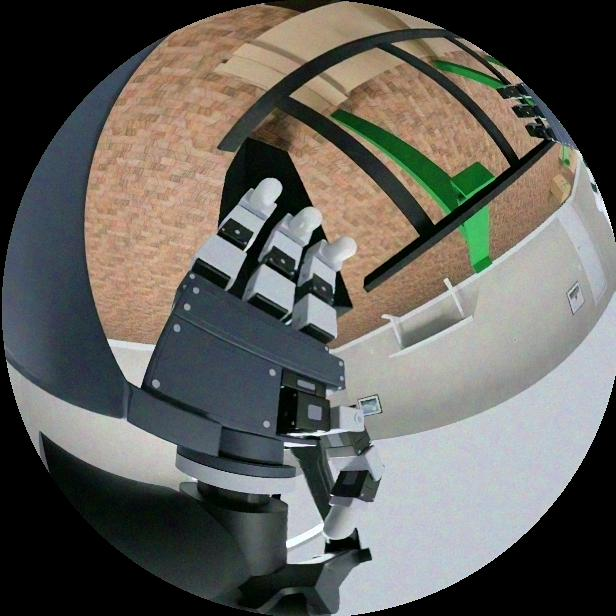

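>>> move --arm4 '{"joints": {"hand_thumb_mcp": -0.276, "hand_thumb_ipl": -0.316}, "target": [0.80, -0.32, 0.92, -0.06, 0.7045, -0.7045, -0.06], "speed": 0.12}'

>>> move --arm4 '{"target": [0.75, -0.36, 0.92, 0, -0.3827, 0.9239, 0], "speed": 0.3}'

>>> move --arm4 '{"target": [0.70, -0.385, 0.90, 0, 0, 1, 0], "speed": 0.3}' --cameras '["arm4_cam_wrist", "cam_high"]'

Scene clock: 433.77 s.
Joint torques (N m): arm1=[-0.79 -22.42 2.36 -1.33 -0.51 0.08] | arm2=[-1.14 -20.84 9.43 2.52 1.97 -0.29] | arm3=[-1.44 -25.64 6.16 2.74 -2.26 0.39] | arm4=[-1.2 -8.47 10.13 -0.13 0.13 -0.07]
Motor temperatures (°C): arm1=[24 26 23 26 27 22] | arm2=[26 32 34 21 30 22] | arm3=[21 34 29 23 28 22] | arm4=[23 24 29 22 24 23]
Heat: arm1: hottest joint5_rad 27 °C; arm2: hottest joint3_rad 34 °C; arm3: hottest joint2_rad 34 °C; arm4: hottest joint3_rad 29 °C.
move: arm4 off_target
Joint velocities: within noise
arm1: as last shown
arm2.joint_positions: joint1_rad=+0.497 joint2_rad=+1.966 joint3_rad=+0.869 joint4_rad=+0.154 joint5_rad=+0.227 joint6_rad=+1.848 hand_index_mcp=+0.847 hand_index_abd=+0.004 hand_index_pip=+0.530 hand_index_dip=-0.681 hand_middle_mcp=+0.797 hand_middle_abd=+0.006 hand_middle_pip=+0.478 hand_middle_dip=-0.743 hand_ring_mcp=+0.770 hand_ring_abd=+0.004 hand_ring_pip=+0.445 hand_ring_dip=-0.778 hand_thumb_cmc=+0.714 hand_thumb_axl=+0.677 hand_thumb_mcp=+0.895 hand_thumb_ipl=+0.798 hand_current_limit=+0.750 hand_speed=-0.600
arm2.joint_status: not commanded
arm2.hand_state: blocked,goal,blocked,blocked,blocked,goal,blocked,blocked,goal,goal,goal,goal,goal,goal,goal,goal
arm2.index_mcp_current_ma: 315
arm2.index_abd_current_ma: 3
arm2.index_pip_current_ma: 300
arm2.index_dip_current_ma: 325
arm2.middle_mcp_current_ma: 111
arm2.middle_abd_current_ma: 5
arm2.middle_pip_current_ma: 104
arm2.middle_dip_current_ma: 90
arm2.ring_mcp_current_ma: 29
arm2.ring_abd_current_ma: 3
arm2.ring_pip_current_ma: 16
arm2.ring_dip_current_ma: 3
arm2.thumb_cmc_current_ma: 0
arm2.thumb_axl_current_ma: 0
arm2.thumb_mcp_current_ma: -8
arm2.thumb_ipl_current_ma: -2
arm2.hand_goal_index_mcp: 0.754
arm2.hand_goal_index_abd: 0.000
arm2.hand_goal_index_pip: 0.434
arm2.hand_goal_index_dip: -0.782
arm2.hand_goal_middle_mcp: 0.754
arm2.hand_goal_middle_abd: 0.000
arm2.hand_goal_middle_pip: 0.434
arm2.hand_goal_middle_dip: -0.782
arm2.hand_goal_ring_mcp: 0.754
arm2.hand_goal_ring_abd: 0.000
arm2.hand_goal_ring_pip: 0.434
arm2.hand_goal_ring_dip: -0.782
arm2.hand_goal_thumb_cmc: 0.714
arm2.hand_goal_thumb_axl: 0.678
arm2.hand_goal_thumb_mcp: 0.900
arm2.hand_goal_thumb_ipl: 0.800
arm2.hand: x=-0.3220 y=-0.1727 z=+0.7409 quat_wxyz=(-0.228, +0.662, +0.677, +0.228) (m; scene frame)
arm2.hand_target: x=-0.3194 y=-0.1260 z=+0.8033 quat_wxyz=(-0.277, +0.651, +0.649, +0.279) (m; scene frame)
arm2.hand_status: not commanded
arm3.joint_positions: joint1_rad=-0.554 joint2_rad=+2.011 joint3_rad=+0.834 joint4_rad=+0.235 joint5_rad=-0.328 joint6_rad=-1.935 hand_index_mcp=+0.796 hand_index_abd=-0.008 hand_index_pip=+0.474 hand_index_dip=-0.743 hand_middle_mcp=+0.825 hand_middle_abd=-0.019 hand_middle_pip=+0.508 hand_middle_dip=-0.706 hand_ring_mcp=+0.856 hand_ring_abd=-0.030 hand_ring_pip=+0.545 hand_ring_dip=-0.679 hand_thumb_cmc=+0.714 hand_thumb_axl=+0.677 hand_thumb_mcp=+0.221 hand_thumb_ipl=+0.168 hand_current_limit=+0.750 hand_speed=-0.600
arm3.joint_status: not commanded
arm3.hand_state: blocked,goal,blocked,blocked,blocked,goal,blocked,blocked,blocked,blocked,blocked,blocked,goal,goal,goal,goal
arm3.index_mcp_current_ma: 45
arm3.index_abd_current_ma: -2
arm3.index_pip_current_ma: 36
arm3.index_dip_current_ma: 36
arm3.middle_mcp_current_ma: 113
arm3.middle_abd_current_ma: -8
arm3.middle_pip_current_ma: 109
arm3.middle_dip_current_ma: 115
arm3.ring_mcp_current_ma: 215
arm3.ring_abd_current_ma: -18
arm3.ring_pip_current_ma: 225
arm3.ring_dip_current_ma: 199
arm3.thumb_cmc_current_ma: 0
arm3.thumb_axl_current_ma: 0
arm3.thumb_mcp_current_ma: -1
arm3.thumb_ipl_current_ma: 0
arm3.hand_goal_index_mcp: 0.754
arm3.hand_goal_index_abd: 0.000
arm3.hand_goal_index_pip: 0.434
arm3.hand_goal_index_dip: -0.782
arm3.hand_goal_middle_mcp: 0.754
arm3.hand_goal_middle_abd: 0.000
arm3.hand_goal_middle_pip: 0.434
arm3.hand_goal_middle_dip: -0.782
arm3.hand_goal_ring_mcp: 0.754
arm3.hand_goal_ring_abd: 0.000
arm3.hand_goal_ring_pip: 0.434
arm3.hand_goal_ring_dip: -0.782
arm3.hand_goal_thumb_cmc: 0.714
arm3.hand_goal_thumb_axl: 0.678
arm3.hand_goal_thumb_mcp: 0.226
arm3.hand_goal_thumb_ipl: 0.168
arm3.hand: x=+0.3002 y=-0.1539 z=+0.8131 quat_wxyz=(+0.236, -0.664, +0.662, +0.254) (m; scene frame)
arm3.hand_target: x=+0.3165 y=-0.1276 z=+0.8808 quat_wxyz=(+0.292, -0.646, +0.642, +0.292) (m; scene frame)
arm3.hand_status: not commanded
arm4.joint_positions: joint1_rad=+0.735 joint2_rad=+1.420 joint3_rad=+0.757 joint4_rad=-1.081 joint5_rad=+0.127 joint6_rad=+0.816 hand_index_mcp=+0.755 hand_index_abd=-0.002 hand_index_pip=+0.436 hand_index_dip=-0.779 hand_middle_mcp=+0.755 hand_middle_abd=-0.001 hand_middle_pip=+0.437 hand_middle_dip=-0.778 hand_ring_mcp=+0.755 hand_ring_abd=+0.001 hand_ring_pip=+0.437 hand_ring_dip=-0.778 hand_thumb_cmc=+0.711 hand_thumb_axl=+0.679 hand_thumb_mcp=-0.277 hand_thumb_ipl=-0.314 hand_current_limit=+0.750 hand_speed=-0.600
arm4.joint_status: all done
arm4.hand_state: goal,goal,goal,goal,goal,goal,goal,goal,goal,goal,goal,goal,goal,goal,goal,goal
arm4.index_mcp_current_ma: 3
arm4.index_abd_current_ma: -7
arm4.index_pip_current_ma: 8
arm4.index_dip_current_ma: 12
arm4.middle_mcp_current_ma: 3
arm4.middle_abd_current_ma: -3
arm4.middle_pip_current_ma: 9
arm4.middle_dip_current_ma: 14
arm4.ring_mcp_current_ma: 3
arm4.ring_abd_current_ma: 2
arm4.ring_pip_current_ma: 10
arm4.ring_dip_current_ma: 13
arm4.thumb_cmc_current_ma: -9
arm4.thumb_axl_current_ma: 3
arm4.thumb_mcp_current_ma: -4
arm4.thumb_ipl_current_ma: 7
arm4.hand_goal_index_mcp: 0.754
arm4.hand_goal_index_abd: 0.000
arm4.hand_goal_index_pip: 0.434
arm4.hand_goal_index_dip: -0.782
arm4.hand_goal_middle_mcp: 0.754
arm4.hand_goal_middle_abd: 0.000
arm4.hand_goal_middle_pip: 0.434
arm4.hand_goal_middle_dip: -0.782
arm4.hand_goal_ring_mcp: 0.754
arm4.hand_goal_ring_abd: 0.000
arm4.hand_goal_ring_pip: 0.434
arm4.hand_goal_ring_dip: -0.782
arm4.hand_goal_thumb_cmc: 0.714
arm4.hand_goal_thumb_axl: 0.678
arm4.hand_goal_thumb_mcp: -0.276
arm4.hand_goal_thumb_ipl: -0.316
arm4.hand: x=+0.8190 y=-0.3047 z=+0.9038 quat_wxyz=(-0.091, +0.704, -0.702, -0.063) (m; scene frame)
arm4.hand_target: x=+0.8007 y=-0.3192 z=+0.9208 quat_wxyz=(-0.060, +0.704, -0.705, -0.061) (m; scene frame)
arm4.hand_status: off_target (0.029 m and 3.6 deg from the pose sent, 0.052 m and 13.3 deg at the start)
pictures: none

Scene clock: 436.13 s.
Joint torques (N m): arm1=[-0.79 -22.42 2.35 -1.33 -0.51 0.08] | arm2=[-1.2 -20.89 9.46 2.51 1.97 -0.28] | arm3=[-1.49 -25.64 6.16 2.74 -2.25 0.39] | arm4=[-1.14 -10.23 11.08 0.02 0.13 0.14]
Motor temperatures (°C): arm1=[24 26 23 26 27 22] | arm2=[26 31 34 21 30 22] | arm3=[21 34 29 23 28 22] | arm4=[23 24 29 22 24 23]
Heat: arm1: hottest joint5_rad 27 °C; arm2: hottest joint3_rad 34 °C; arm3: hottest joint2_rad 34 °C; arm4: hottest joint3_rad 29 °C.
move: arm4 off_target
Joint velocities: within noise
arm1, arm2, arm3: as last shown
arm4.joint_positions: joint1_rad=+0.688 joint2_rad=+1.635 joint3_rad=+1.045 joint4_rad=-1.016 joint5_rad=+0.003 joint6_rad=+1.522 hand_index_mcp=+0.755 hand_index_abd=-0.002 hand_index_pip=+0.436 hand_index_dip=-0.779 hand_middle_mcp=+0.755 hand_middle_abd=-0.001 hand_middle_pip=+0.437 hand_middle_dip=-0.778 hand_ring_mcp=+0.755 hand_ring_abd=+0.001 hand_ring_pip=+0.437 hand_ring_dip=-0.778 hand_thumb_cmc=+0.712 hand_thumb_axl=+0.679 hand_thumb_mcp=-0.277 hand_thumb_ipl=-0.314 hand_current_limit=+0.750 hand_speed=-0.600
arm4.joint_status: not commanded
arm4.hand_state: goal,goal,goal,goal,goal,goal,goal,goal,goal,goal,goal,goal,goal,goal,goal,goal
arm4.index_mcp_current_ma: 3
arm4.index_abd_current_ma: -7
arm4.index_pip_current_ma: 8
arm4.index_dip_current_ma: 12
arm4.middle_mcp_current_ma: 3
arm4.middle_abd_current_ma: -3
arm4.middle_pip_current_ma: 9
arm4.middle_dip_current_ma: 14
arm4.ring_mcp_current_ma: 3
arm4.ring_abd_current_ma: 2
arm4.ring_pip_current_ma: 10
arm4.ring_dip_current_ma: 13
arm4.thumb_cmc_current_ma: -9
arm4.thumb_axl_current_ma: 3
arm4.thumb_mcp_current_ma: -4
arm4.thumb_ipl_current_ma: 7
arm4.hand_goal_index_mcp: 0.754
arm4.hand_goal_index_abd: 0.000
arm4.hand_goal_index_pip: 0.434
arm4.hand_goal_index_dip: -0.782
arm4.hand_goal_middle_mcp: 0.754
arm4.hand_goal_middle_abd: 0.000
arm4.hand_goal_middle_pip: 0.434
arm4.hand_goal_middle_dip: -0.782
arm4.hand_goal_ring_mcp: 0.754
arm4.hand_goal_ring_abd: 0.000
arm4.hand_goal_ring_pip: 0.434
arm4.hand_goal_ring_dip: -0.782
arm4.hand_goal_thumb_cmc: 0.714
arm4.hand_goal_thumb_axl: 0.678
arm4.hand_goal_thumb_mcp: -0.276
arm4.hand_goal_thumb_ipl: -0.316
arm4.hand: x=+0.7687 y=-0.3480 z=+0.9082 quat_wxyz=(-0.023, +0.393, -0.919, -0.008) (m; scene frame)
arm4.hand_target: x=+0.7506 y=-0.3594 z=+0.9204 quat_wxyz=(+0.000, +0.383, -0.924, +0.000) (m; scene frame)
arm4.hand_status: off_target (0.025 m and 3.0 deg from the pose sent, 0.090 m and 46.8 deg at the start)
pictures: none

Scene clock: 438.33 s.
Joint torques (N m): arm1=[-0.79 -22.42 2.35 -1.33 -0.51 0.08] | arm2=[-1.2 -20.84 9.44 2.52 1.97 -0.28] | arm3=[-1.49 -25.7 6.16 2.74 -2.26 0.39] | arm4=[-1.14 -13.86 11.49 -0.58 -0.14 0.15]
Motor temperatures (°C): arm1=[24 26 23 26 27 22] | arm2=[26 31 34 21 30 22] | arm3=[21 34 29 23 28 22] | arm4=[23 24 29 22 24 23]
Heat: arm1: hottest joint5_rad 27 °C; arm2: hottest joint3_rad 34 °C; arm3: hottest joint2_rad 34 °C; arm4: hottest joint3_rad 29 °C.
move: arm4 off_target
Joint velocities: within noise
arm1, arm2, arm3: as last shown
arm4.joint_positions: joint1_rad=+0.586 joint2_rad=+1.893 joint3_rad=+1.363 joint4_rad=-1.065 joint5_rad=-0.044 joint6_rad=+2.079 hand_index_mcp=+0.755 hand_index_abd=-0.002 hand_index_pip=+0.436 hand_index_dip=-0.779 hand_middle_mcp=+0.755 hand_middle_abd=-0.001 hand_middle_pip=+0.437 hand_middle_dip=-0.778 hand_ring_mcp=+0.755 hand_ring_abd=+0.001 hand_ring_pip=+0.437 hand_ring_dip=-0.778 hand_thumb_cmc=+0.712 hand_thumb_axl=+0.679 hand_thumb_mcp=-0.277 hand_thumb_ipl=-0.314 hand_current_limit=+0.750 hand_speed=-0.600
arm4.joint_status: not commanded
arm4.hand_state: goal,goal,goal,goal,goal,goal,goal,goal,goal,goal,goal,goal,goal,goal,goal,goal
arm4.index_mcp_current_ma: 3
arm4.index_abd_current_ma: -7
arm4.index_pip_current_ma: 8
arm4.index_dip_current_ma: 12
arm4.middle_mcp_current_ma: 3
arm4.middle_abd_current_ma: -3
arm4.middle_pip_current_ma: 9
arm4.middle_dip_current_ma: 14
arm4.ring_mcp_current_ma: 3
arm4.ring_abd_current_ma: 2
arm4.ring_pip_current_ma: 10
arm4.ring_dip_current_ma: 13
arm4.thumb_cmc_current_ma: -8
arm4.thumb_axl_current_ma: 3
arm4.thumb_mcp_current_ma: -4
arm4.thumb_ipl_current_ma: 7
arm4.hand_goal_index_mcp: 0.754
arm4.hand_goal_index_abd: 0.000
arm4.hand_goal_index_pip: 0.434
arm4.hand_goal_index_dip: -0.782
arm4.hand_goal_middle_mcp: 0.754
arm4.hand_goal_middle_abd: 0.000
arm4.hand_goal_middle_pip: 0.434
arm4.hand_goal_middle_dip: -0.782
arm4.hand_goal_ring_mcp: 0.754
arm4.hand_goal_ring_abd: 0.000
arm4.hand_goal_ring_pip: 0.434
arm4.hand_goal_ring_dip: -0.782
arm4.hand_goal_thumb_cmc: 0.714
arm4.hand_goal_thumb_axl: 0.678
arm4.hand_goal_thumb_mcp: -0.276
arm4.hand_goal_thumb_ipl: -0.316
arm4.hand: x=+0.7165 y=-0.3749 z=+0.8889 quat_wxyz=(-0.028, +0.074, -0.997, +0.010) (m; scene frame)
arm4.hand_target: x=+0.7002 y=-0.3841 z=+0.9004 quat_wxyz=(-0.013, +0.064, -0.998, +0.021) (m; scene frame)
arm4.hand_status: off_target (0.022 m and 9.2 deg from the pose sent, 0.078 m and 46.4 deg at the start; a joint's target at an end of its range on 32 of 66 steps)
pictures: arm4_cam_wrist, cam_high
camera_calibration:
arm4_cam_wrist: T_world_to_cam=[[0.663378, 0.748268, -0.00500484, -0.152195], [0.488536, -0.428027, 0.760346, -1.22964], [0.5668, -0.506842, -0.649499, 0.105536], [0, 0, 0, 1]] pos_world=[0.641869, -0.358947, 1.00274]

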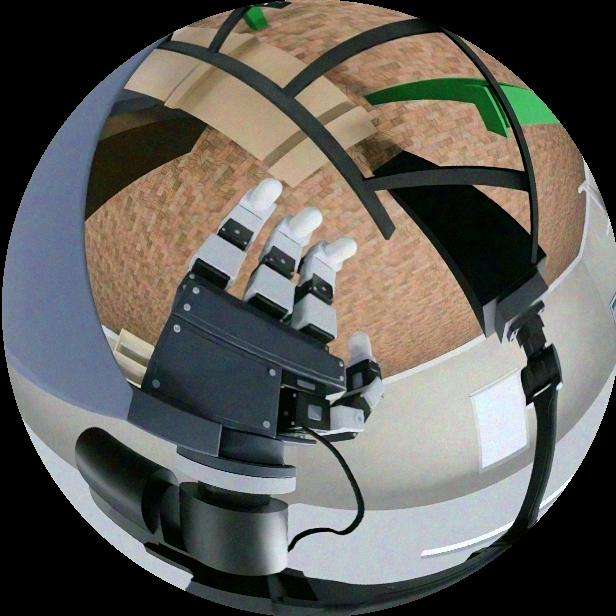

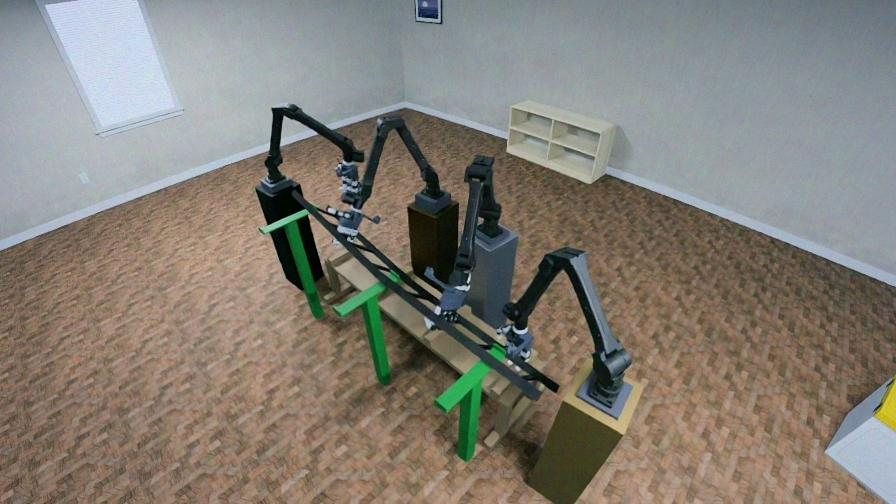

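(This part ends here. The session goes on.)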